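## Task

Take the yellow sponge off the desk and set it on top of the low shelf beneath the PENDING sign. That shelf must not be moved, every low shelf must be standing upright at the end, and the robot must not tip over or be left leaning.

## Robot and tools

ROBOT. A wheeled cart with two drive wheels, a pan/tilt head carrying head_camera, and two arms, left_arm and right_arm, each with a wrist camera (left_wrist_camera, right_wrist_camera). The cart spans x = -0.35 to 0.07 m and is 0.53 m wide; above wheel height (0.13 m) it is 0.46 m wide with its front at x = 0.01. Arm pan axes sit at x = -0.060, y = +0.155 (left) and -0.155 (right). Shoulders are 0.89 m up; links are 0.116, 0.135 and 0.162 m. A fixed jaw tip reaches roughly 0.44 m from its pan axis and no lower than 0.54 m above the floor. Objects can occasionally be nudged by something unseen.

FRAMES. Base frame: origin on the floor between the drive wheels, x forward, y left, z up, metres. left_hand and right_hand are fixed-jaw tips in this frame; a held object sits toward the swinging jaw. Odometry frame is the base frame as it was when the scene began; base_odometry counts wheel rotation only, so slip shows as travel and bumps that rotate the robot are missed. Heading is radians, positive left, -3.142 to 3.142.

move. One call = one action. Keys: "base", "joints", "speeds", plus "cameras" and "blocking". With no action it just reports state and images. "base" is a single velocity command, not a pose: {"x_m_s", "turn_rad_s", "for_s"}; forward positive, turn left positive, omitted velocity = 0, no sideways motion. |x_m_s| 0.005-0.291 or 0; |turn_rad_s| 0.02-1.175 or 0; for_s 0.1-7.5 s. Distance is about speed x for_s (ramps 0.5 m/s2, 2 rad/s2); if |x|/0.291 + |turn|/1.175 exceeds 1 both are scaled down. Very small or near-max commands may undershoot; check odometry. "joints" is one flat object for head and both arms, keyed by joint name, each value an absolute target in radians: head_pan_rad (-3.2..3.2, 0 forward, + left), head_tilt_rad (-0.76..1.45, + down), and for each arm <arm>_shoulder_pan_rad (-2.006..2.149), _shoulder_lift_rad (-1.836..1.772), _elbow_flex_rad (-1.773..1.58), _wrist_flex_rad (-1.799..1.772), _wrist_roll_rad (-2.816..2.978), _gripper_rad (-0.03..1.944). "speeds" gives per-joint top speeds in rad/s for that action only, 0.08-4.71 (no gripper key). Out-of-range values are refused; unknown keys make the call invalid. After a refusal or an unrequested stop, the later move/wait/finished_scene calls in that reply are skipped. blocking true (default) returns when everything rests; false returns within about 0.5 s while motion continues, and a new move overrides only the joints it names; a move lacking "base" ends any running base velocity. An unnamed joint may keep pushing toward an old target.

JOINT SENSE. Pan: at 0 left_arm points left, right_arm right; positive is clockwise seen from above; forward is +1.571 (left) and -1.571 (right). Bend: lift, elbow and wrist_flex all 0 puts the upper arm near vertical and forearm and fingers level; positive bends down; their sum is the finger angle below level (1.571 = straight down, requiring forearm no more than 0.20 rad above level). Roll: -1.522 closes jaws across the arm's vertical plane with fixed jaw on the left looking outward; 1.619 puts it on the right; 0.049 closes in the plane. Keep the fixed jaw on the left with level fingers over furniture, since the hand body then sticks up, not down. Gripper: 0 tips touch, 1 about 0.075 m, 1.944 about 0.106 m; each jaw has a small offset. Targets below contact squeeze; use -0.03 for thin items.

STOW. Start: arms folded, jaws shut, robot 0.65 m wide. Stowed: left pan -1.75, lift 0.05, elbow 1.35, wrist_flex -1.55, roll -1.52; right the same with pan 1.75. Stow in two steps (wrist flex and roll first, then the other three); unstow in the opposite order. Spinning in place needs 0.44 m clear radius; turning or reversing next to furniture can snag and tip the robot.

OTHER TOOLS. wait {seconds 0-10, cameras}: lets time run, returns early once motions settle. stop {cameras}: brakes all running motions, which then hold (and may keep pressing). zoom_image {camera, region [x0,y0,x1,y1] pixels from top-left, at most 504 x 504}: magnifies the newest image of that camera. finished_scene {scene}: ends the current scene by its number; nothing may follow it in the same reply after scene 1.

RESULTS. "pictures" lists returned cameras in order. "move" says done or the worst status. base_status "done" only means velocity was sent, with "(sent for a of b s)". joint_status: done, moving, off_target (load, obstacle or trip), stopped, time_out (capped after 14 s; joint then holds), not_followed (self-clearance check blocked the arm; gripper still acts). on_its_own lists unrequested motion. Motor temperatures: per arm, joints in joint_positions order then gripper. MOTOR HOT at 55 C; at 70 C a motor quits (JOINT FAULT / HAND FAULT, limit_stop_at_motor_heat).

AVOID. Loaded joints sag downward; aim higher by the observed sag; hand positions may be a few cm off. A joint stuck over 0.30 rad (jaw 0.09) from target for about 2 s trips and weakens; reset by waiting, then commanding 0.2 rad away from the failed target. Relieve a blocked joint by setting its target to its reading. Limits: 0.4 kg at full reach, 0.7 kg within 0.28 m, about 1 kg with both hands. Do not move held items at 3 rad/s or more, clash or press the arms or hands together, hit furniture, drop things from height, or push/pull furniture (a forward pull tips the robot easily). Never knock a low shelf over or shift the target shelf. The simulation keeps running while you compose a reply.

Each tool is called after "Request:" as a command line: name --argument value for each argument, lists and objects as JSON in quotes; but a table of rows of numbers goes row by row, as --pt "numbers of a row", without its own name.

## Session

Request:
move --joints '{"head_pan_rad":0,"head_tilt_rad":0.5}' --cameras '["head_camera"]'

Request:
move --joints '{"head_pan_rad":0.9}' --cameras '["head_camera"]'

Request:
move --joints '{"head_pan_rad":1.8}' --cameras '["head_camera"]'

Request:
move --joints '{"head_pan_rad":-0.9}' --cameras '["head_camera"]'

Request:
move --joints '{"head_pan_rad":-1.8}' --cameras '["head_camera"]'

Request:
move --joints '{"head_pan_rad":-2.7}' --cameras '["head_camera"]'

Scene clock: 1.13 s.
Motor temperatures (°C): left_arm=[29 31 29 30 29 27] | right_arm=[29 27 27 26 28 28]
move: done
base_odometry: x=+0.000 y=+0.000 heading=+0.000
base_status: not commanded
joint_positions: head_pan_rad=+0.000 head_tilt_rad=+0.493 left_arm_shoulder_pan_rad=+0.002 left_arm_shoulder_lift_rad=-1.688 left_arm_elbow_flex_rad=+1.459 left_arm_wrist_flex_rad=+0.984 left_arm_wrist_roll_rad=-0.001 left_arm_gripper_rad=+0.000 right_arm_shoulder_pan_rad=+0.004 right_arm_shoulder_lift_rad=-1.732 right_arm_elbow_flex_rad=+1.485 right_arm_wrist_flex_rad=+1.015 right_arm_wrist_roll_rad=+0.000 right_arm_gripper_rad=+0.000
joint_status: all done
left_hand: x=-0.0597 y=+0.3120 z=+0.8286 quat_wxyz=(+0.397, -0.918, +0.023, +0.009) (m; base frame)
right_hand: x=-0.0607 y=-0.3093 z=+0.8243 quat_wxyz=(+0.009, +0.024, +0.920, -0.391) (m; base frame)
pictures: head_camera
Images, in order (width x height): head_camera 644x476.

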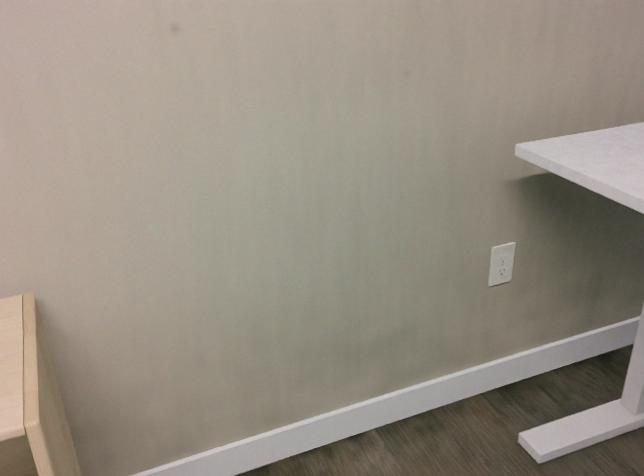

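Scene clock: 2.53 s.
move: done
base_odometry: x=+0.000 y=+0.000 heading=+0.000
base_status: not commanded
joint_positions: head_pan_rad=+0.890 head_tilt_rad=+0.493 left_arm_shoulder_pan_rad=+0.002 left_arm_shoulder_lift_rad=-1.688 left_arm_elbow_flex_rad=+1.459 left_arm_wrist_flex_rad=+0.984 left_arm_wrist_roll_rad=-0.001 left_arm_gripper_rad=+0.000 right_arm_shoulder_pan_rad=+0.004 right_arm_shoulder_lift_rad=-1.732 right_arm_elbow_flex_rad=+1.485 right_arm_wrist_flex_rad=+1.015 right_arm_wrist_roll_rad=+0.000 right_arm_gripper_rad=+0.000
joint_status: all done
left_hand: x=-0.0597 y=+0.3120 z=+0.8286 quat_wxyz=(+0.397, -0.918, +0.023, +0.009) (m; base frame)
right_hand: x=-0.0607 y=-0.3093 z=+0.8243 quat_wxyz=(+0.009, +0.024, +0.920, -0.391) (m; base frame)
pictures: head_camera
Images, in order (width x height): head_camera 644x476.

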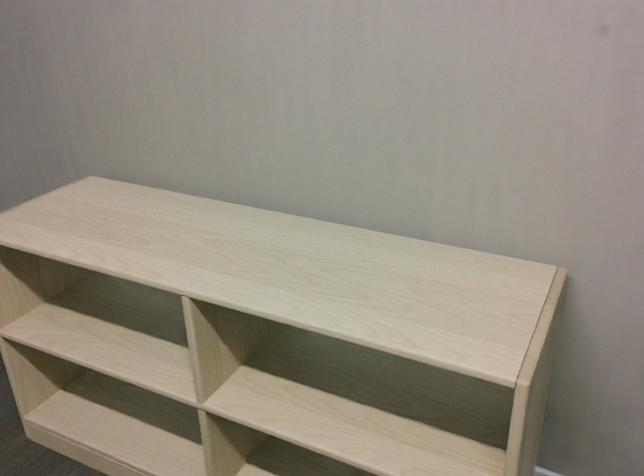

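Scene clock: 3.93 s.
move: done
base_odometry: x=+0.000 y=+0.000 heading=+0.000
base_status: not commanded
joint_positions: head_pan_rad=+1.789 head_tilt_rad=+0.493 left_arm_shoulder_pan_rad=+0.002 left_arm_shoulder_lift_rad=-1.688 left_arm_elbow_flex_rad=+1.459 left_arm_wrist_flex_rad=+0.984 left_arm_wrist_roll_rad=-0.001 left_arm_gripper_rad=+0.000 right_arm_shoulder_pan_rad=+0.004 right_arm_shoulder_lift_rad=-1.732 right_arm_elbow_flex_rad=+1.485 right_arm_wrist_flex_rad=+1.015 right_arm_wrist_roll_rad=+0.000 right_arm_gripper_rad=+0.000
joint_status: all done
left_hand: x=-0.0597 y=+0.3120 z=+0.8286 quat_wxyz=(+0.397, -0.918, +0.023, +0.009) (m; base frame)
right_hand: x=-0.0607 y=-0.3093 z=+0.8243 quat_wxyz=(+0.009, +0.024, +0.920, -0.391) (m; base frame)
pictures: head_camera
Images, in order (width x height): head_camera 644x476.

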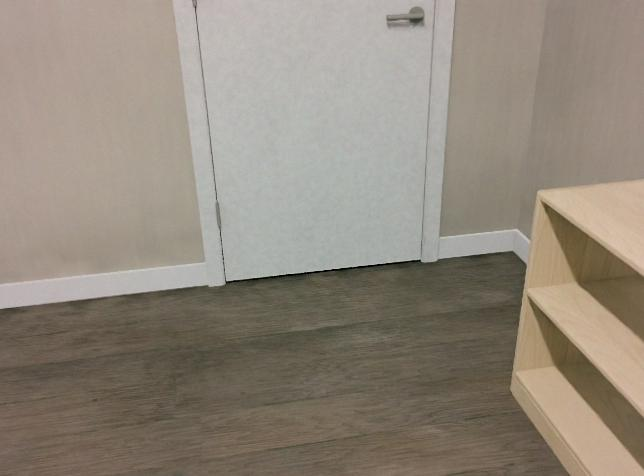

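Scene clock: 6.53 s.
move: done
base_odometry: x=+0.000 y=+0.000 heading=+0.000
base_status: not commanded
joint_positions: head_pan_rad=-0.891 head_tilt_rad=+0.493 left_arm_shoulder_pan_rad=+0.002 left_arm_shoulder_lift_rad=-1.688 left_arm_elbow_flex_rad=+1.459 left_arm_wrist_flex_rad=+0.984 left_arm_wrist_roll_rad=-0.001 left_arm_gripper_rad=+0.000 right_arm_shoulder_pan_rad=+0.004 right_arm_shoulder_lift_rad=-1.732 right_arm_elbow_flex_rad=+1.485 right_arm_wrist_flex_rad=+1.015 right_arm_wrist_roll_rad=+0.000 right_arm_gripper_rad=+0.000
joint_status: all done
left_hand: x=-0.0597 y=+0.3120 z=+0.8286 quat_wxyz=(+0.397, -0.918, +0.023, +0.009) (m; base frame)
right_hand: x=-0.0607 y=-0.3093 z=+0.8243 quat_wxyz=(+0.009, +0.024, +0.920, -0.391) (m; base frame)
pictures: head_camera
Images, in order (width x height): head_camera 644x476.

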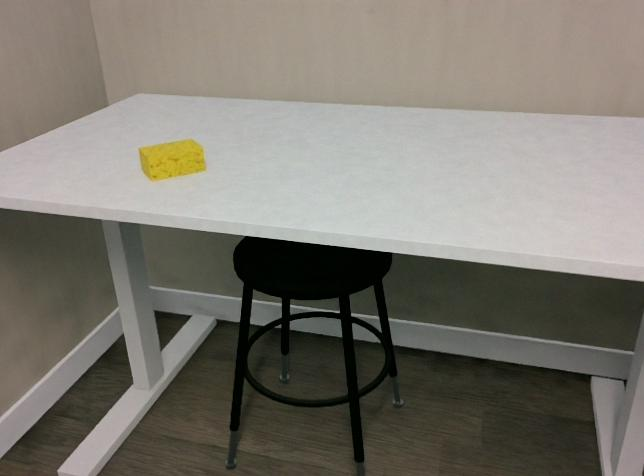

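Scene clock: 7.93 s.
move: done
base_odometry: x=+0.000 y=+0.000 heading=+0.000
base_status: not commanded
joint_positions: head_pan_rad=-1.790 head_tilt_rad=+0.493 left_arm_shoulder_pan_rad=+0.002 left_arm_shoulder_lift_rad=-1.688 left_arm_elbow_flex_rad=+1.459 left_arm_wrist_flex_rad=+0.984 left_arm_wrist_roll_rad=-0.001 left_arm_gripper_rad=+0.000 right_arm_shoulder_pan_rad=+0.004 right_arm_shoulder_lift_rad=-1.732 right_arm_elbow_flex_rad=+1.485 right_arm_wrist_flex_rad=+1.015 right_arm_wrist_roll_rad=+0.000 right_arm_gripper_rad=+0.000
joint_status: all done
left_hand: x=-0.0597 y=+0.3120 z=+0.8286 quat_wxyz=(+0.397, -0.918, +0.023, +0.009) (m; base frame)
right_hand: x=-0.0607 y=-0.3093 z=+0.8243 quat_wxyz=(+0.009, +0.024, +0.920, -0.391) (m; base frame)
pictures: head_camera
Images, in order (width x height): head_camera 644x476.

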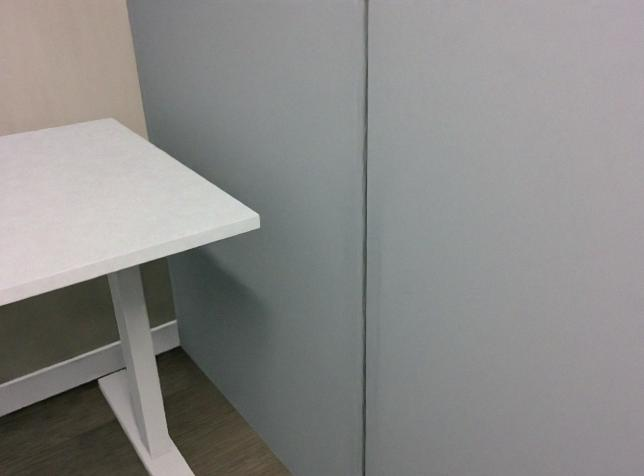

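Scene clock: 9.33 s.
move: done
base_odometry: x=+0.000 y=+0.000 heading=+0.000
base_status: not commanded
joint_positions: head_pan_rad=-2.691 head_tilt_rad=+0.493 left_arm_shoulder_pan_rad=+0.002 left_arm_shoulder_lift_rad=-1.688 left_arm_elbow_flex_rad=+1.459 left_arm_wrist_flex_rad=+0.984 left_arm_wrist_roll_rad=-0.001 left_arm_gripper_rad=+0.000 right_arm_shoulder_pan_rad=+0.004 right_arm_shoulder_lift_rad=-1.732 right_arm_elbow_flex_rad=+1.485 right_arm_wrist_flex_rad=+1.015 right_arm_wrist_roll_rad=+0.000 right_arm_gripper_rad=+0.000
joint_status: all done
left_hand: x=-0.0597 y=+0.3120 z=+0.8286 quat_wxyz=(+0.397, -0.918, +0.023, +0.009) (m; base frame)
right_hand: x=-0.0607 y=-0.3093 z=+0.8243 quat_wxyz=(+0.009, +0.024, +0.920, -0.391) (m; base frame)
pictures: head_camera
Images, in order (width x height): head_camera 644x476.

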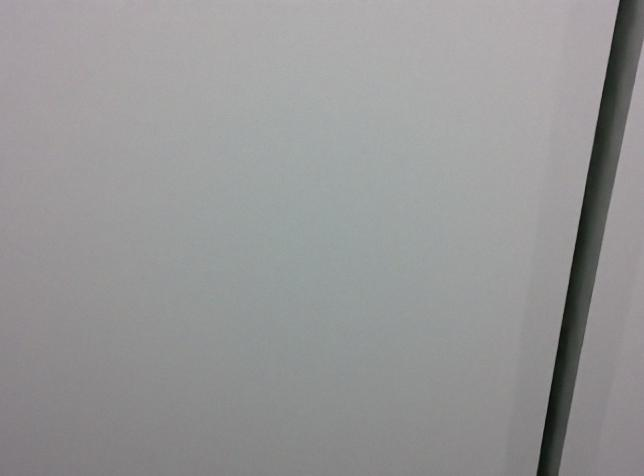

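Request:
move --joints '{"head_pan_rad":3.14,"head_tilt_rad":0.3}' --cameras '["head_camera"]'

Request:
move --joints '{"head_pan_rad":2.4}' --cameras '["head_camera"]'

Request:
move --joints '{"head_pan_rad":0.9,"head_tilt_rad":-0.2}' --cameras '["head_camera"]'

Scene clock: 23.13 s.
move: done
base_odometry: x=+0.000 y=+0.000 heading=+0.000
base_status: not commanded
joint_positions: head_pan_rad=+3.129 head_tilt_rad=+0.313 left_arm_shoulder_pan_rad=+0.002 left_arm_shoulder_lift_rad=-1.688 left_arm_elbow_flex_rad=+1.459 left_arm_wrist_flex_rad=+0.984 left_arm_wrist_roll_rad=-0.001 left_arm_gripper_rad=+0.000 right_arm_shoulder_pan_rad=+0.004 right_arm_shoulder_lift_rad=-1.732 right_arm_elbow_flex_rad=+1.485 right_arm_wrist_flex_rad=+1.015 right_arm_wrist_roll_rad=+0.000 right_arm_gripper_rad=+0.000
joint_status: all done
left_hand: x=-0.0597 y=+0.3120 z=+0.8286 quat_wxyz=(+0.397, -0.918, +0.023, +0.009) (m; base frame)
right_hand: x=-0.0607 y=-0.3093 z=+0.8243 quat_wxyz=(+0.009, +0.024, +0.920, -0.391) (m; base frame)
pictures: head_camera
Images, in order (width x height): head_camera 644x476.

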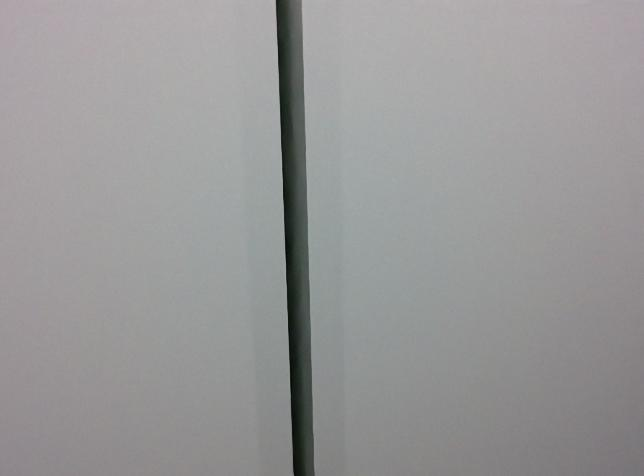

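Scene clock: 24.43 s.
move: done
base_odometry: x=+0.000 y=+0.000 heading=+0.000
base_status: not commanded
joint_positions: head_pan_rad=+2.410 head_tilt_rad=+0.313 left_arm_shoulder_pan_rad=+0.002 left_arm_shoulder_lift_rad=-1.688 left_arm_elbow_flex_rad=+1.459 left_arm_wrist_flex_rad=+0.984 left_arm_wrist_roll_rad=-0.001 left_arm_gripper_rad=+0.000 right_arm_shoulder_pan_rad=+0.004 right_arm_shoulder_lift_rad=-1.732 right_arm_elbow_flex_rad=+1.485 right_arm_wrist_flex_rad=+1.015 right_arm_wrist_roll_rad=+0.000 right_arm_gripper_rad=+0.000
joint_status: all done
left_hand: x=-0.0597 y=+0.3120 z=+0.8286 quat_wxyz=(+0.397, -0.918, +0.023, +0.009) (m; base frame)
right_hand: x=-0.0607 y=-0.3093 z=+0.8243 quat_wxyz=(+0.009, +0.024, +0.920, -0.391) (m; base frame)
pictures: head_camera
Images, in order (width x height): head_camera 644x476.

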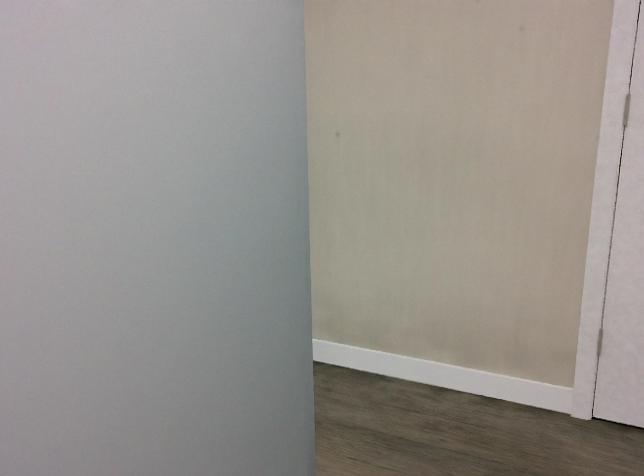

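Scene clock: 26.23 s.
move: done
base_odometry: x=+0.000 y=+0.000 heading=+0.000
base_status: not commanded
joint_positions: head_pan_rad=+0.910 head_tilt_rad=-0.190 left_arm_shoulder_pan_rad=+0.002 left_arm_shoulder_lift_rad=-1.688 left_arm_elbow_flex_rad=+1.459 left_arm_wrist_flex_rad=+0.984 left_arm_wrist_roll_rad=-0.001 left_arm_gripper_rad=+0.000 right_arm_shoulder_pan_rad=+0.004 right_arm_shoulder_lift_rad=-1.732 right_arm_elbow_flex_rad=+1.485 right_arm_wrist_flex_rad=+1.015 right_arm_wrist_roll_rad=+0.000 right_arm_gripper_rad=+0.000
joint_status: all done
left_hand: x=-0.0597 y=+0.3120 z=+0.8286 quat_wxyz=(+0.397, -0.918, +0.023, +0.009) (m; base frame)
right_hand: x=-0.0607 y=-0.3093 z=+0.8243 quat_wxyz=(+0.009, +0.024, +0.920, -0.391) (m; base frame)
pictures: head_camera
Images, in order (width x height): head_camera 644x476.

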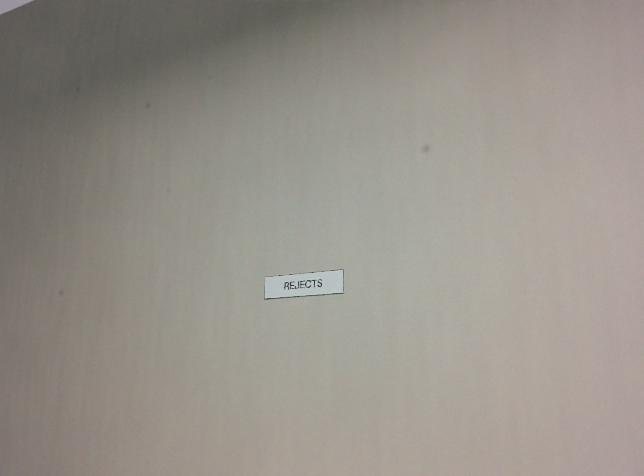

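Request:
move --base '{"x_m_s":0,"turn_rad_s":-0.4,"for_s":1.48}' --joints '{"left_arm_shoulder_lift_rad":0.03,"left_arm_elbow_flex_rad":-1.06,"left_arm_wrist_flex_rad":0.37,"left_arm_wrist_roll_rad":-1.522,"head_pan_rad":-0.5,"head_tilt_rad":0.6}'

Request:
move --joints '{"left_arm_shoulder_pan_rad":1.57}'

Request:
move --base '{"x_m_s":0.14,"turn_rad_s":0,"for_s":6.0}'

Request:
move --base '{"x_m_s":0,"turn_rad_s":-0.4,"for_s":1.6}' --joints '{"head_pan_rad":0,"head_tilt_rad":0.8}' --cameras '["head_camera"]'

Scene clock: 97.43 s.
move: done
base_odometry: x=+0.000 y=+0.000 heading=-0.588
base_status: done (sent for 1.47 of 1.47 s)
joint_positions: head_pan_rad=-0.491 head_tilt_rad=+0.593 left_arm_shoulder_pan_rad=+0.003 left_arm_shoulder_lift_rad=+0.036 left_arm_elbow_flex_rad=-1.033 left_arm_wrist_flex_rad=+0.382 left_arm_wrist_roll_rad=-1.518 left_arm_gripper_rad=+0.000 right_arm_shoulder_pan_rad=+0.004 right_arm_shoulder_lift_rad=-1.732 right_arm_elbow_flex_rad=+1.485 right_arm_wrist_flex_rad=+1.015 right_arm_wrist_roll_rad=+0.000 right_arm_gripper_rad=+0.000
joint_status: all done
left_hand: x=-0.0669 y=+0.4175 z=+1.2141 quat_wxyz=(+0.630, -0.325, +0.325, +0.626) (m; base frame)
right_hand: x=-0.0607 y=-0.3093 z=+0.8243 quat_wxyz=(+0.009, +0.024, +0.920, -0.391) (m; base frame)
pictures: none

Scene clock: 99.57 s.
move: done
base_odometry: x=+0.000 y=+0.000 heading=-0.588
base_status: not commanded
joint_positions: head_pan_rad=-0.491 head_tilt_rad=+0.593 left_arm_shoulder_pan_rad=+1.563 left_arm_shoulder_lift_rad=+0.036 left_arm_elbow_flex_rad=-1.033 left_arm_wrist_flex_rad=+0.382 left_arm_wrist_roll_rad=-1.518 left_arm_gripper_rad=+0.000 right_arm_shoulder_pan_rad=+0.004 right_arm_shoulder_lift_rad=-1.732 right_arm_elbow_flex_rad=+1.485 right_arm_wrist_flex_rad=+1.015 right_arm_wrist_roll_rad=+0.000 right_arm_gripper_rad=+0.000
joint_status: all done
left_hand: x=+0.2024 y=+0.1647 z=+1.2141 quat_wxyz=(+0.888, -0.003, +0.460, +0.001) (m; base frame)
right_hand: x=-0.0607 y=-0.3093 z=+0.8243 quat_wxyz=(+0.009, +0.024, +0.920, -0.391) (m; base frame)
pictures: none

Scene clock: 106.40 s.
move: done
base_odometry: x=+0.699 y=-0.466 heading=-0.587
base_status: done (sent for 6 of 6 s)
joint_positions: head_pan_rad=-0.491 head_tilt_rad=+0.593 left_arm_shoulder_pan_rad=+1.563 left_arm_shoulder_lift_rad=+0.036 left_arm_elbow_flex_rad=-1.036 left_arm_wrist_flex_rad=+0.382 left_arm_wrist_roll_rad=-1.518 left_arm_gripper_rad=+0.000 right_arm_shoulder_pan_rad=-0.002 right_arm_shoulder_lift_rad=-1.732 right_arm_elbow_flex_rad=+1.485 right_arm_wrist_flex_rad=+1.015 right_arm_wrist_roll_rad=+0.000 right_arm_gripper_rad=+0.000
joint_status: not commanded
left_hand: x=+0.2018 y=+0.1647 z=+1.2147 quat_wxyz=(+0.889, -0.003, +0.458, +0.001) (m; base frame)
right_hand: x=-0.0597 y=-0.3093 z=+0.8243 quat_wxyz=(+0.010, +0.021, +0.920, -0.390) (m; base frame)
pictures: none

Scene clock: 108.60 s.
move: done
base_odometry: x=+0.699 y=-0.466 heading=-1.228
base_status: done (sent for 1.6 of 1.6 s)
joint_positions: head_pan_rad=-0.011 head_tilt_rad=+0.794 left_arm_shoulder_pan_rad=+1.569 left_arm_shoulder_lift_rad=+0.036 left_arm_elbow_flex_rad=-1.036 left_arm_wrist_flex_rad=+0.382 left_arm_wrist_roll_rad=-1.518 left_arm_gripper_rad=+0.000 right_arm_shoulder_pan_rad=+0.001 right_arm_shoulder_lift_rad=-1.732 right_arm_elbow_flex_rad=+1.485 right_arm_wrist_flex_rad=+1.015 right_arm_wrist_roll_rad=+0.000 right_arm_gripper_rad=+0.000
joint_status: all done
left_hand: x=+0.2018 y=+0.1631 z=+1.2147 quat_wxyz=(+0.889, -0.001, +0.458, -0.001) (m; base frame)
right_hand: x=-0.0602 y=-0.3093 z=+0.8243 quat_wxyz=(+0.009, +0.023, +0.920, -0.391) (m; base frame)
pictures: head_camera
Images, in order (width x height): head_camera 644x476.

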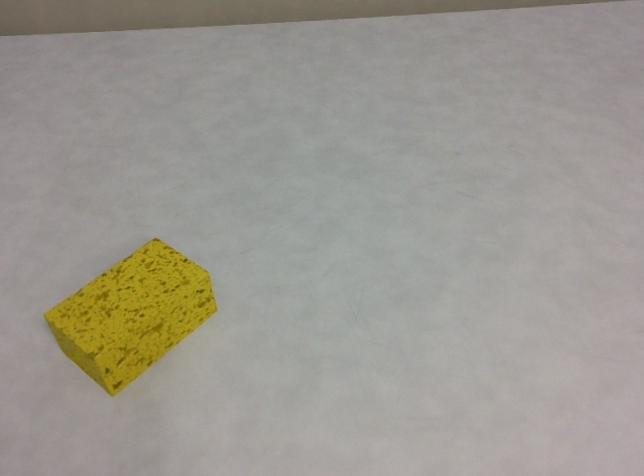

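Request:
move --base '{"x_m_s":-0.07,"turn_rad_s":0,"for_s":1.0}' --joints '{"left_arm_shoulder_pan_rad":1.2,"head_pan_rad":0.3,"head_tilt_rad":0.85}'

Request:
move --joints '{"left_arm_shoulder_lift_rad":1.15,"left_arm_elbow_flex_rad":-1.15,"left_arm_wrist_flex_rad":0.72}' --speeds '{"left_arm_shoulder_lift_rad":0.7,"left_arm_elbow_flex_rad":0.5,"left_arm_wrist_flex_rad":0.5}' --cameras '["head_camera","left_wrist_camera"]'

Scene clock: 128.37 s.
move: done
base_odometry: x=+0.675 y=-0.400 heading=-1.230
base_status: done (sent for 1 of 1 s)
joint_positions: head_pan_rad=+0.290 head_tilt_rad=+0.844 left_arm_shoulder_pan_rad=+1.204 left_arm_shoulder_lift_rad=+0.036 left_arm_elbow_flex_rad=-1.036 left_arm_wrist_flex_rad=+0.382 left_arm_wrist_roll_rad=-1.518 left_arm_gripper_rad=+0.000 right_arm_shoulder_pan_rad=-0.002 right_arm_shoulder_lift_rad=-1.732 right_arm_elbow_flex_rad=+1.485 right_arm_wrist_flex_rad=+1.015 right_arm_wrist_roll_rad=+0.000 right_arm_gripper_rad=+0.000
joint_status: all done
left_hand: x=+0.1817 y=+0.2560 z=+1.2147 quat_wxyz=(+0.874, -0.085, +0.451, +0.160) (m; base frame)
right_hand: x=-0.0597 y=-0.3093 z=+0.8243 quat_wxyz=(+0.010, +0.021, +0.920, -0.390) (m; base frame)
pictures: none

Scene clock: 130.50 s.
move: done
base_odometry: x=+0.675 y=-0.400 heading=-1.230
base_status: not commanded
joint_positions: head_pan_rad=+0.290 head_tilt_rad=+0.844 left_arm_shoulder_pan_rad=+1.204 left_arm_shoulder_lift_rad=+1.169 left_arm_elbow_flex_rad=-1.122 left_arm_wrist_flex_rad=+0.717 left_arm_wrist_roll_rad=-1.518 left_arm_gripper_rad=+0.000 right_arm_shoulder_pan_rad=-0.002 right_arm_shoulder_lift_rad=-1.732 right_arm_elbow_flex_rad=+1.485 right_arm_wrist_flex_rad=+1.015 right_arm_wrist_roll_rad=+0.000 right_arm_gripper_rad=+0.000
joint_status: all done
left_hand: x=+0.3067 y=+0.3040 z=+0.7998 quat_wxyz=(+0.386, -0.170, +0.904, +0.071) (m; base frame)
right_hand: x=-0.0597 y=-0.3093 z=+0.8243 quat_wxyz=(+0.010, +0.021, +0.920, -0.390) (m; base frame)
pictures: head_camera, left_wrist_camera
Images, in order (width x height): head_camera 644x476, left_wrist_camera 644x476.

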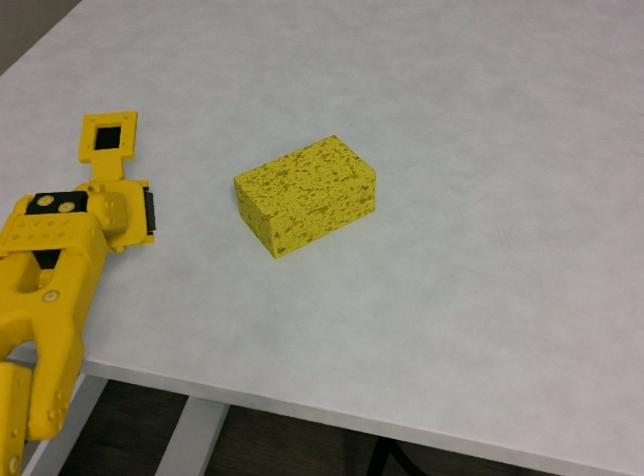

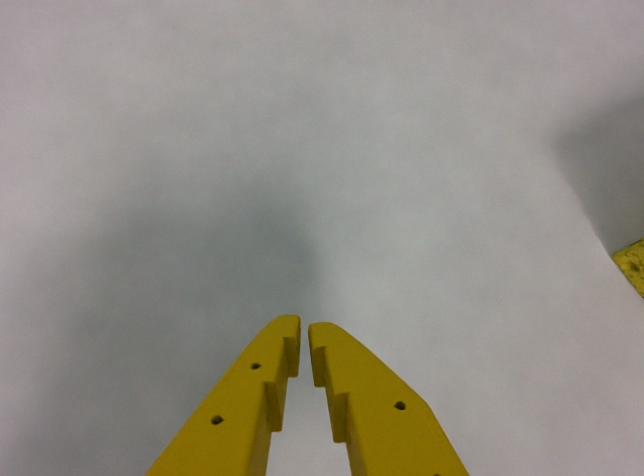

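Request:
move --joints '{"left_arm_shoulder_pan_rad":1.55}' --speeds '{"left_arm_shoulder_pan_rad":0.2}' --cameras '["head_camera"]'

Scene clock: 144.47 s.
move: done
base_odometry: x=+0.675 y=-0.400 heading=-1.230
base_status: not commanded
joint_positions: head_pan_rad=+0.290 head_tilt_rad=+0.844 left_arm_shoulder_pan_rad=+1.548 left_arm_shoulder_lift_rad=+1.169 left_arm_elbow_flex_rad=-1.122 left_arm_wrist_flex_rad=+0.717 left_arm_wrist_roll_rad=-1.518 left_arm_gripper_rad=+0.000 right_arm_shoulder_pan_rad=-0.002 right_arm_shoulder_lift_rad=-1.732 right_arm_elbow_flex_rad=+1.485 right_arm_wrist_flex_rad=+1.015 right_arm_wrist_roll_rad=+0.000 right_arm_gripper_rad=+0.000
joint_status: all done
left_hand: x=+0.3354 y=+0.1718 z=+0.7998 quat_wxyz=(+0.393, -0.012, +0.920, +0.004) (m; base frame)
right_hand: x=-0.0597 y=-0.3093 z=+0.8243 quat_wxyz=(+0.010, +0.021, +0.920, -0.390) (m; base frame)
pictures: head_camera
Images, in order (width x height): head_camera 644x476.

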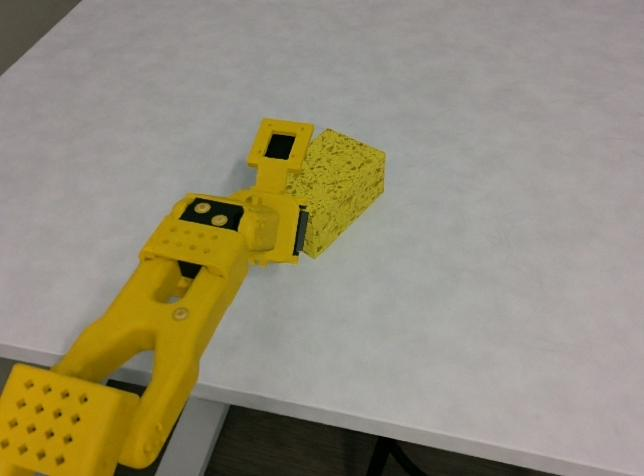

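Working. Push further.

Request:
move --joints '{"left_arm_shoulder_pan_rad":1.7}' --speeds '{"left_arm_shoulder_pan_rad":0.2}' --cameras '["head_camera"]'

Scene clock: 150.20 s.
move: done
base_odometry: x=+0.675 y=-0.400 heading=-1.230
base_status: not commanded
joint_positions: head_pan_rad=+0.290 head_tilt_rad=+0.844 left_arm_shoulder_pan_rad=+1.695 left_arm_shoulder_lift_rad=+1.169 left_arm_elbow_flex_rad=-1.122 left_arm_wrist_flex_rad=+0.717 left_arm_wrist_roll_rad=-1.518 left_arm_gripper_rad=+0.000 right_arm_shoulder_pan_rad=-0.002 right_arm_shoulder_lift_rad=-1.732 right_arm_elbow_flex_rad=+1.485 right_arm_wrist_flex_rad=+1.015 right_arm_wrist_roll_rad=+0.000 right_arm_gripper_rad=+0.000
joint_status: all done
left_hand: x=+0.3336 y=+0.1136 z=+0.7998 quat_wxyz=(+0.392, +0.055, +0.918, -0.025) (m; base frame)
right_hand: x=-0.0597 y=-0.3093 z=+0.8243 quat_wxyz=(+0.010, +0.021, +0.920, -0.390) (m; base frame)
pictures: head_camera
Images, in order (width x height): head_camera 644x476.

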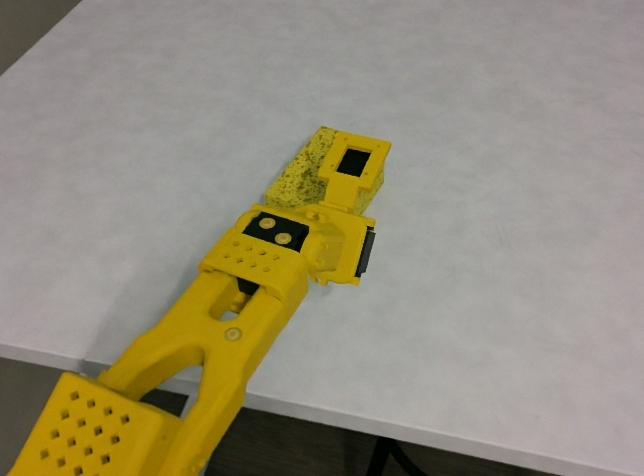

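Request:
move --joints '{"left_arm_shoulder_lift_rad":0.5,"left_arm_elbow_flex_rad":-1.1,"left_arm_wrist_flex_rad":0.9}' --cameras '["head_camera","left_wrist_camera"]'

Scene clock: 154.97 s.
move: done
base_odometry: x=+0.675 y=-0.400 heading=-1.230
base_status: not commanded
joint_positions: head_pan_rad=+0.290 head_tilt_rad=+0.844 left_arm_shoulder_pan_rad=+1.695 left_arm_shoulder_lift_rad=+0.562 left_arm_elbow_flex_rad=-1.095 left_arm_wrist_flex_rad=+0.898 left_arm_wrist_roll_rad=-1.518 left_arm_gripper_rad=+0.000 right_arm_shoulder_pan_rad=-0.002 right_arm_shoulder_lift_rad=-1.732 right_arm_elbow_flex_rad=+1.485 right_arm_wrist_flex_rad=+1.015 right_arm_wrist_roll_rad=+0.000 right_arm_gripper_rad=+0.000
joint_status: all done
left_hand: x=+0.3155 y=+0.1158 z=+0.9898 quat_wxyz=(+0.566, +0.049, +0.822, -0.036) (m; base frame)
right_hand: x=-0.0597 y=-0.3093 z=+0.8243 quat_wxyz=(+0.010, +0.021, +0.920, -0.390) (m; base frame)
pictures: head_camera, left_wrist_camera
Images, in order (width x height): head_camera 644x476, left_wrist_camera 644x476.

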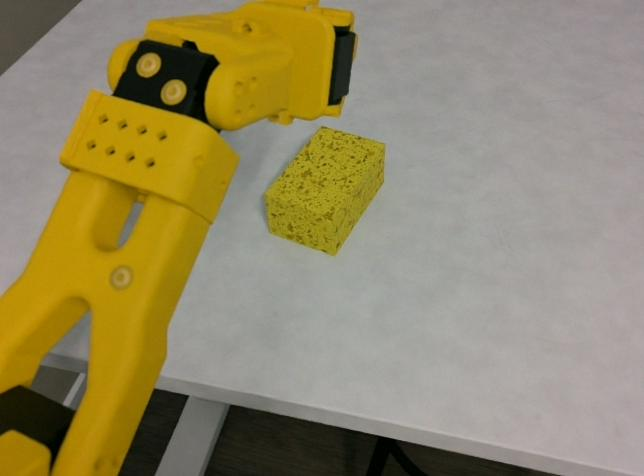

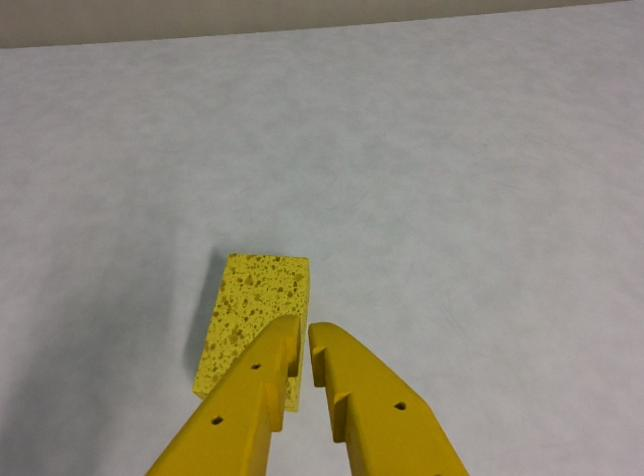

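Request:
move --base '{"x_m_s":-0.07,"turn_rad_s":0,"for_s":0.9}' --joints '{"left_arm_shoulder_pan_rad":1.52,"left_arm_gripper_rad":1.9,"left_arm_wrist_flex_rad":0.5}'

Request:
move --joints '{"left_arm_shoulder_lift_rad":1.16,"left_arm_elbow_flex_rad":-1.06,"left_arm_wrist_flex_rad":0.5}' --speeds '{"left_arm_shoulder_lift_rad":0.5,"left_arm_elbow_flex_rad":0.5,"left_arm_wrist_flex_rad":0.5}' --cameras '["head_camera","left_wrist_camera"]'

Scene clock: 185.87 s.
move: done
base_odometry: x=+0.654 y=-0.340 heading=-1.230
base_status: done (sent for 0.9 of 0.9 s)
joint_positions: head_pan_rad=+0.290 head_tilt_rad=+0.844 left_arm_shoulder_pan_rad=+1.526 left_arm_shoulder_lift_rad=+0.560 left_arm_elbow_flex_rad=-1.095 left_arm_wrist_flex_rad=+0.514 left_arm_wrist_roll_rad=-1.518 left_arm_gripper_rad=+1.891 right_arm_shoulder_pan_rad=+0.001 right_arm_shoulder_lift_rad=-1.732 right_arm_elbow_flex_rad=+1.485 right_arm_wrist_flex_rad=+1.015 right_arm_wrist_roll_rad=+0.000 right_arm_gripper_rad=+0.000
joint_status: all done
left_hand: x=+0.3272 y=+0.1799 z=+1.0506 quat_wxyz=(+0.714, -0.017, +0.700, +0.014) (m; base frame)
right_hand: x=-0.0602 y=-0.3093 z=+0.8243 quat_wxyz=(+0.009, +0.023, +0.920, -0.391) (m; base frame)
pictures: none

Scene clock: 187.70 s.
move: done
base_odometry: x=+0.654 y=-0.340 heading=-1.230
base_status: not commanded
joint_positions: head_pan_rad=+0.290 head_tilt_rad=+0.844 left_arm_shoulder_pan_rad=+1.526 left_arm_shoulder_lift_rad=+1.179 left_arm_elbow_flex_rad=-1.053 left_arm_wrist_flex_rad=+0.513 left_arm_wrist_roll_rad=-1.518 left_arm_gripper_rad=+1.891 right_arm_shoulder_pan_rad=+0.001 right_arm_shoulder_lift_rad=-1.732 right_arm_elbow_flex_rad=+1.485 right_arm_wrist_flex_rad=+1.015 right_arm_wrist_roll_rad=+0.000 right_arm_gripper_rad=+0.000
joint_status: all done
left_hand: x=+0.3477 y=+0.1808 z=+0.8036 quat_wxyz=(+0.450, -0.022, +0.893, +0.009) (m; base frame)
right_hand: x=-0.0602 y=-0.3093 z=+0.8243 quat_wxyz=(+0.009, +0.023, +0.920, -0.391) (m; base frame)
pictures: head_camera, left_wrist_camera
Images, in order (width x height): head_camera 644x476, left_wrist_camera 644x476.

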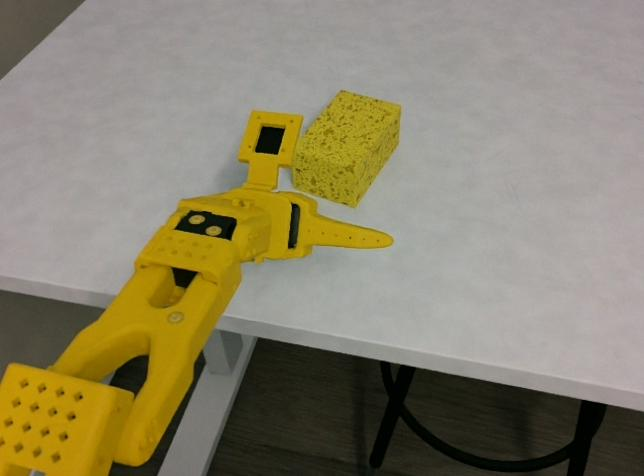

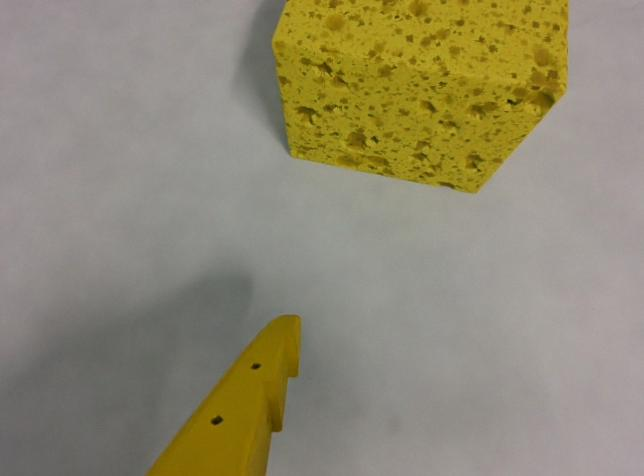

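Request:
move --joints '{"left_arm_shoulder_pan_rad":1.48}'

Request:
move --base '{"x_m_s":0.05,"turn_rad_s":0,"for_s":1.9}' --cameras '["head_camera","left_wrist_camera"]'

Scene clock: 195.20 s.
move: done
base_odometry: x=+0.654 y=-0.340 heading=-1.230
base_status: not commanded
joint_positions: head_pan_rad=+0.290 head_tilt_rad=+0.844 left_arm_shoulder_pan_rad=+1.479 left_arm_shoulder_lift_rad=+1.179 left_arm_elbow_flex_rad=-1.053 left_arm_wrist_flex_rad=+0.513 left_arm_wrist_roll_rad=-1.518 left_arm_gripper_rad=+1.891 right_arm_shoulder_pan_rad=+0.001 right_arm_shoulder_lift_rad=-1.732 right_arm_elbow_flex_rad=+1.485 right_arm_wrist_flex_rad=+1.015 right_arm_wrist_roll_rad=+0.000 right_arm_gripper_rad=+0.000
joint_status: all done
left_hand: x=+0.3460 y=+0.2002 z=+0.8036 quat_wxyz=(+0.449, -0.043, +0.892, +0.020) (m; base frame)
right_hand: x=-0.0602 y=-0.3093 z=+0.8243 quat_wxyz=(+0.009, +0.023, +0.920, -0.391) (m; base frame)
pictures: none

Scene clock: 198.13 s.
move: done
base_odometry: x=+0.686 y=-0.431 heading=-1.228
base_status: done (sent for 1.9 of 1.9 s)
joint_positions: head_pan_rad=+0.290 head_tilt_rad=+0.844 left_arm_shoulder_pan_rad=+1.477 left_arm_shoulder_lift_rad=+1.179 left_arm_elbow_flex_rad=-1.053 left_arm_wrist_flex_rad=+0.513 left_arm_wrist_roll_rad=-1.518 left_arm_gripper_rad=+1.891 right_arm_shoulder_pan_rad=-0.002 right_arm_shoulder_lift_rad=-1.732 right_arm_elbow_flex_rad=+1.485 right_arm_wrist_flex_rad=+1.015 right_arm_wrist_roll_rad=+0.000 right_arm_gripper_rad=+0.000
joint_status: not commanded
left_hand: x=+0.3459 y=+0.2008 z=+0.8036 quat_wxyz=(+0.449, -0.044, +0.892, +0.020) (m; base frame)
right_hand: x=-0.0597 y=-0.3093 z=+0.8243 quat_wxyz=(+0.010, +0.021, +0.920, -0.390) (m; base frame)
pictures: head_camera, left_wrist_camera
Images, in order (width x height): head_camera 644x476, left_wrist_camera 644x476.

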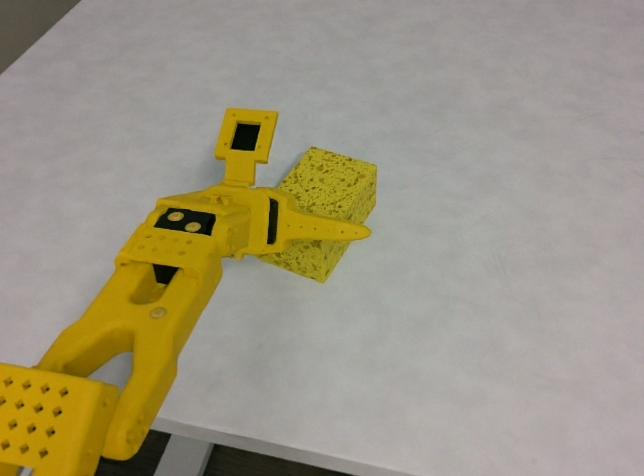

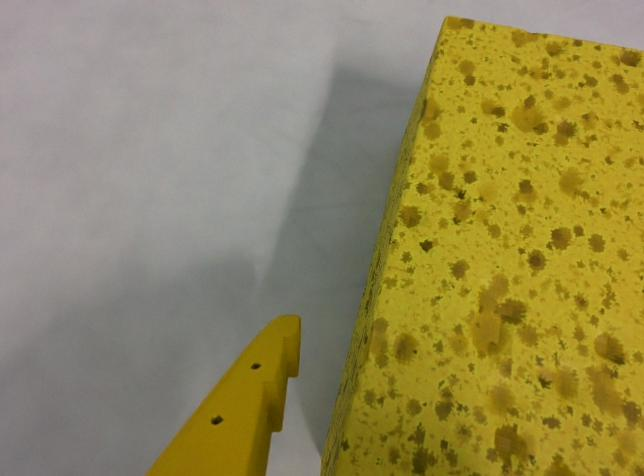

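Request:
move --joints '{"left_arm_shoulder_pan_rad":1.525,"left_arm_shoulder_lift_rad":1.21,"left_arm_elbow_flex_rad":-1.05,"left_arm_wrist_flex_rad":0.42}' --speeds '{"left_arm_shoulder_pan_rad":0.2,"left_arm_shoulder_lift_rad":0.2,"left_arm_wrist_flex_rad":0.4}' --cameras '["head_camera","left_wrist_camera"]'

Request:
zoom_image --camera "head_camera" --region '[200, 100, 440, 300]'

Scene clock: 216.20 s.
move: done
base_odometry: x=+0.686 y=-0.431 heading=-1.228
base_status: not commanded
joint_positions: head_pan_rad=+0.290 head_tilt_rad=+0.844 left_arm_shoulder_pan_rad=+1.519 left_arm_shoulder_lift_rad=+1.228 left_arm_elbow_flex_rad=-1.047 left_arm_wrist_flex_rad=+0.433 left_arm_wrist_roll_rad=-1.518 left_arm_gripper_rad=+1.891 right_arm_shoulder_pan_rad=-0.002 right_arm_shoulder_lift_rad=-1.732 right_arm_elbow_flex_rad=+1.485 right_arm_wrist_flex_rad=+1.015 right_arm_wrist_roll_rad=+0.000 right_arm_gripper_rad=+0.000
joint_status: all done
left_hand: x=+0.3496 y=+0.1841 z=+0.7937 quat_wxyz=(+0.460, -0.025, +0.887, +0.011) (m; base frame)
right_hand: x=-0.0597 y=-0.3093 z=+0.8243 quat_wxyz=(+0.010, +0.021, +0.920, -0.390) (m; base frame)
pictures: head_camera, left_wrist_camera
Images, in order (width x height): head_camera 644x476, left_wrist_camera 644x476.

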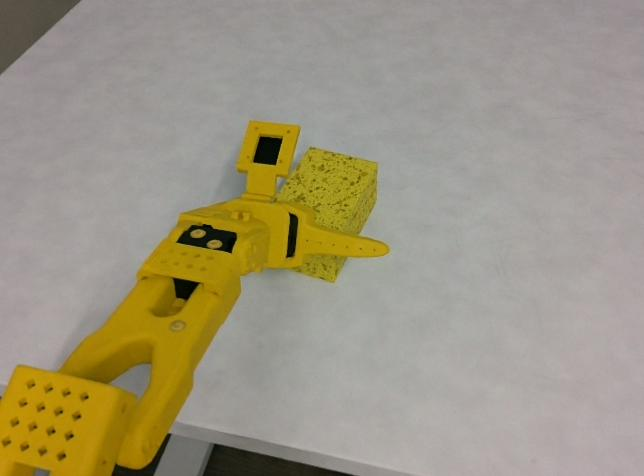

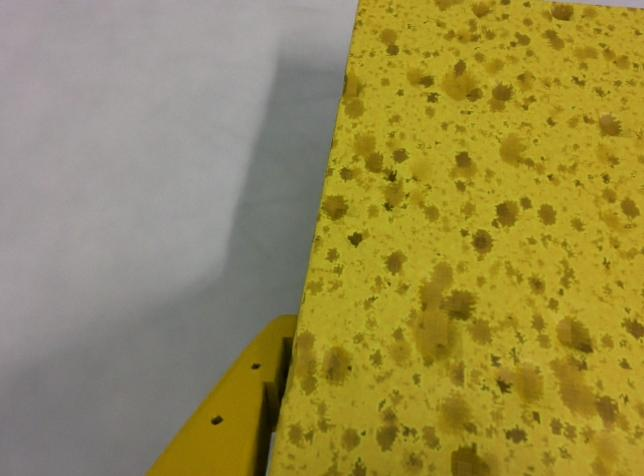

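Scaled by 2.100.

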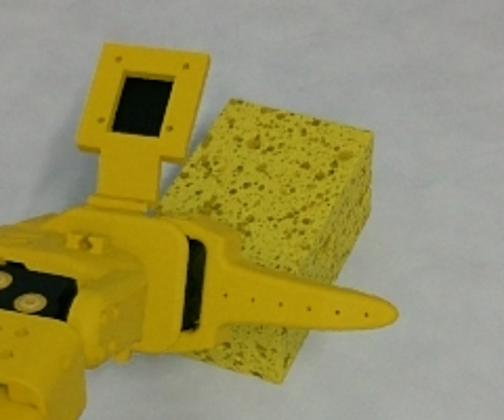

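Request:
move --joints '{"left_arm_gripper_rad":1.35}' --cameras '["head_camera","left_wrist_camera"]'

Request:
zoom_image --camera "head_camera" --region '[200, 100, 440, 300]'

Scene clock: 228.70 s.
move: done
base_odometry: x=+0.686 y=-0.431 heading=-1.228
base_status: not commanded
joint_positions: head_pan_rad=+0.290 head_tilt_rad=+0.844 left_arm_shoulder_pan_rad=+1.519 left_arm_shoulder_lift_rad=+1.228 left_arm_elbow_flex_rad=-1.047 left_arm_wrist_flex_rad=+0.433 left_arm_wrist_roll_rad=-1.518 left_arm_gripper_rad=+1.356 right_arm_shoulder_pan_rad=-0.002 right_arm_shoulder_lift_rad=-1.732 right_arm_elbow_flex_rad=+1.485 right_arm_wrist_flex_rad=+1.015 right_arm_wrist_roll_rad=+0.000 right_arm_gripper_rad=+0.000
joint_status: all done
left_hand: x=+0.3496 y=+0.1841 z=+0.7937 quat_wxyz=(+0.460, -0.025, +0.887, +0.011) (m; base frame)
right_hand: x=-0.0597 y=-0.3093 z=+0.8243 quat_wxyz=(+0.010, +0.021, +0.920, -0.390) (m; base frame)
pictures: head_camera, left_wrist_camera
Images, in order (width x height): head_camera 644x476, left_wrist_camera 644x476.

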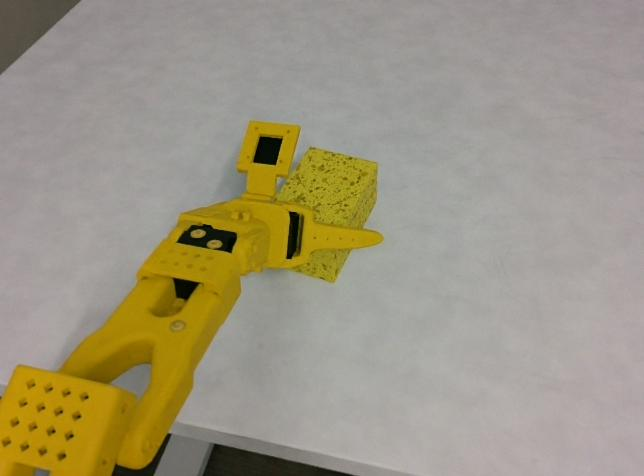

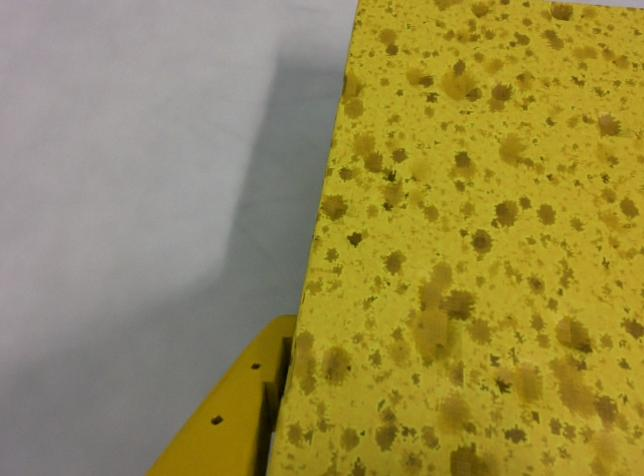

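Scaled by 2.100.

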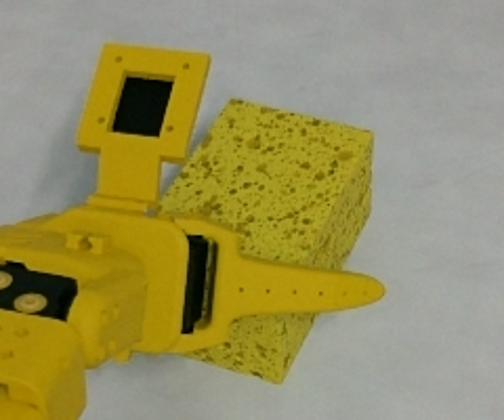

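Request:
move --joints '{"left_arm_gripper_rad":0.85}' --cameras '["head_camera","left_wrist_camera"]'

Request:
zoom_image --camera "head_camera" --region '[200, 100, 440, 300]'

Scene clock: 235.13 s.
move: off_target
base_odometry: x=+0.686 y=-0.431 heading=-1.228
base_status: not commanded
joint_positions: head_pan_rad=+0.290 head_tilt_rad=+0.844 left_arm_shoulder_pan_rad=+1.530 left_arm_shoulder_lift_rad=+1.225 left_arm_elbow_flex_rad=-1.056 left_arm_wrist_flex_rad=+0.418 left_arm_wrist_roll_rad=-1.518 left_arm_gripper_rad=+0.922 right_arm_shoulder_pan_rad=-0.002 right_arm_shoulder_lift_rad=-1.732 right_arm_elbow_flex_rad=+1.485 right_arm_wrist_flex_rad=+1.015 right_arm_wrist_roll_rad=+0.000 right_arm_gripper_rad=+0.000
joint_status: left_arm_gripper_rad off_target (ended at +0.923, target +0.850)
left_hand: x=+0.3526 y=+0.1798 z=+0.7994 quat_wxyz=(+0.473, -0.020, +0.881, +0.009) (m; base frame)
right_hand: x=-0.0597 y=-0.3093 z=+0.8243 quat_wxyz=(+0.010, +0.021, +0.920, -0.390) (m; base frame)
pictures: head_camera, left_wrist_camera
Images, in order (width x height): head_camera 644x476, left_wrist_camera 644x476.

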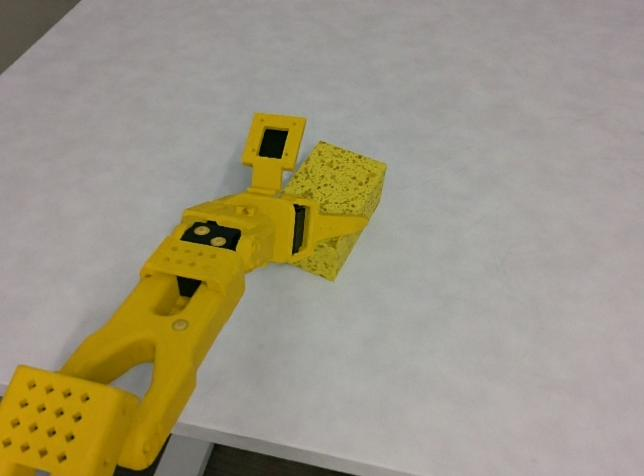

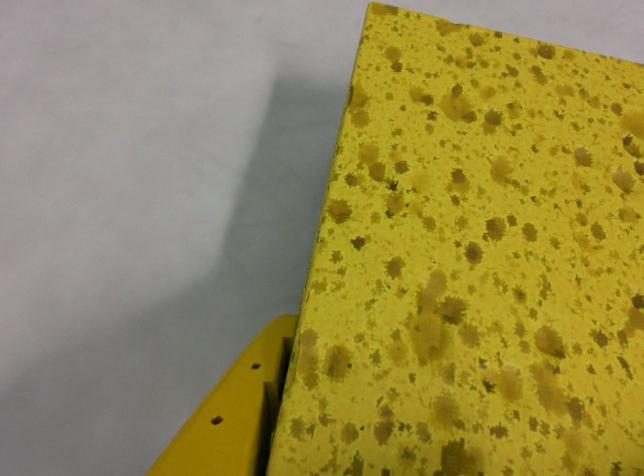

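Scaled by 2.100.

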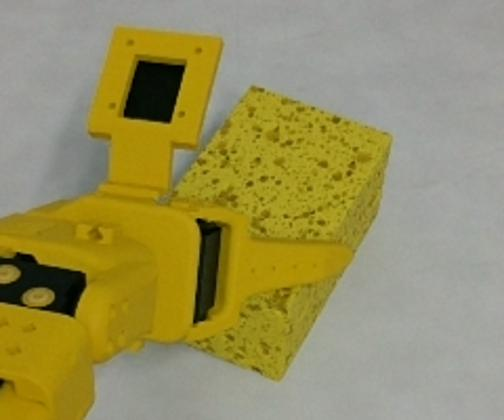

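Request:
move --joints '{"left_arm_gripper_rad":1.35}'

Request:
move --joints '{"left_arm_shoulder_pan_rad":1.53,"left_arm_shoulder_lift_rad":1.28,"left_arm_elbow_flex_rad":-1.05,"left_arm_wrist_flex_rad":0.33,"left_arm_wrist_roll_rad":-1.6}' --speeds '{"left_arm_shoulder_lift_rad":0.15,"left_arm_wrist_flex_rad":0.2}' --cameras '["head_camera","left_wrist_camera"]'

Request:
zoom_image --camera "head_camera" --region '[200, 100, 440, 300]'

Scene clock: 248.37 s.
move: done
base_odometry: x=+0.686 y=-0.431 heading=-1.228
base_status: not commanded
joint_positions: head_pan_rad=+0.290 head_tilt_rad=+0.844 left_arm_shoulder_pan_rad=+1.520 left_arm_shoulder_lift_rad=+1.228 left_arm_elbow_flex_rad=-1.047 left_arm_wrist_flex_rad=+0.430 left_arm_wrist_roll_rad=-1.518 left_arm_gripper_rad=+1.342 right_arm_shoulder_pan_rad=-0.002 right_arm_shoulder_lift_rad=-1.732 right_arm_elbow_flex_rad=+1.485 right_arm_wrist_flex_rad=+1.015 right_arm_wrist_roll_rad=+0.000 right_arm_gripper_rad=+0.000
joint_status: all done
left_hand: x=+0.3499 y=+0.1834 z=+0.7941 quat_wxyz=(+0.462, -0.024, +0.887, +0.011) (m; base frame)
right_hand: x=-0.0597 y=-0.3093 z=+0.8243 quat_wxyz=(+0.010, +0.021, +0.920, -0.390) (m; base frame)
pictures: none

Scene clock: 249.30 s.
move: done
base_odometry: x=+0.686 y=-0.431 heading=-1.228
base_status: not commanded
joint_positions: head_pan_rad=+0.290 head_tilt_rad=+0.844 left_arm_shoulder_pan_rad=+1.523 left_arm_shoulder_lift_rad=+1.292 left_arm_elbow_flex_rad=-1.047 left_arm_wrist_flex_rad=+0.343 left_arm_wrist_roll_rad=-1.596 left_arm_gripper_rad=+1.344 right_arm_shoulder_pan_rad=-0.002 right_arm_shoulder_lift_rad=-1.732 right_arm_elbow_flex_rad=+1.485 right_arm_wrist_flex_rad=+1.015 right_arm_wrist_roll_rad=+0.000 right_arm_gripper_rad=+0.000
joint_status: all done
left_hand: x=+0.3514 y=+0.1823 z=+0.7817 quat_wxyz=(+0.471, +0.012, +0.881, +0.029) (m; base frame)
right_hand: x=-0.0597 y=-0.3093 z=+0.8243 quat_wxyz=(+0.010, +0.021, +0.920, -0.390) (m; base frame)
pictures: head_camera, left_wrist_camera
Images, in order (width x height): head_camera 644x476, left_wrist_camera 644x476.

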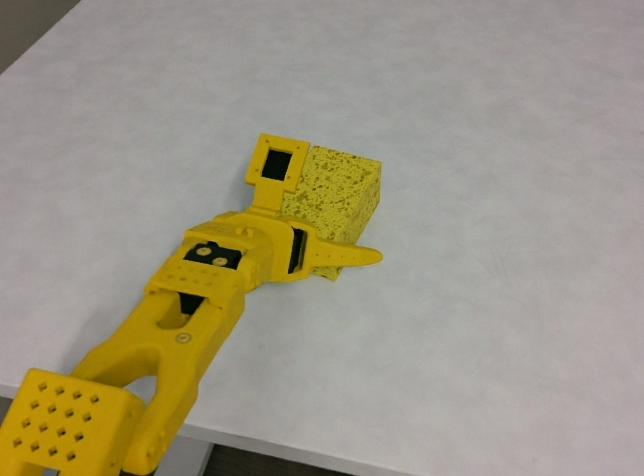

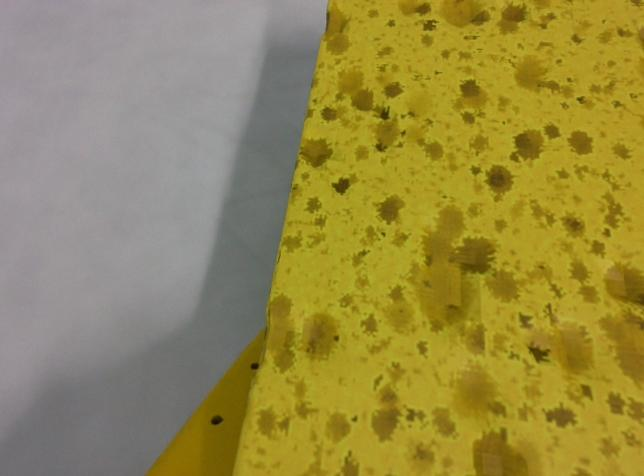

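Scaled by 2.100.

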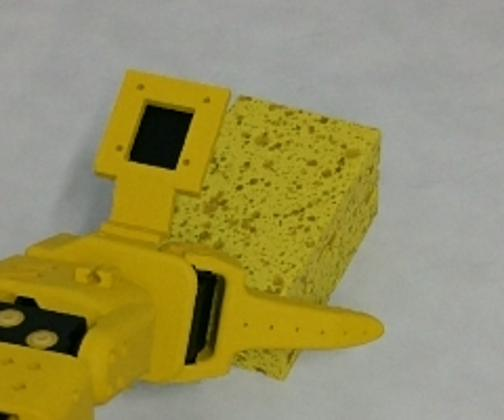

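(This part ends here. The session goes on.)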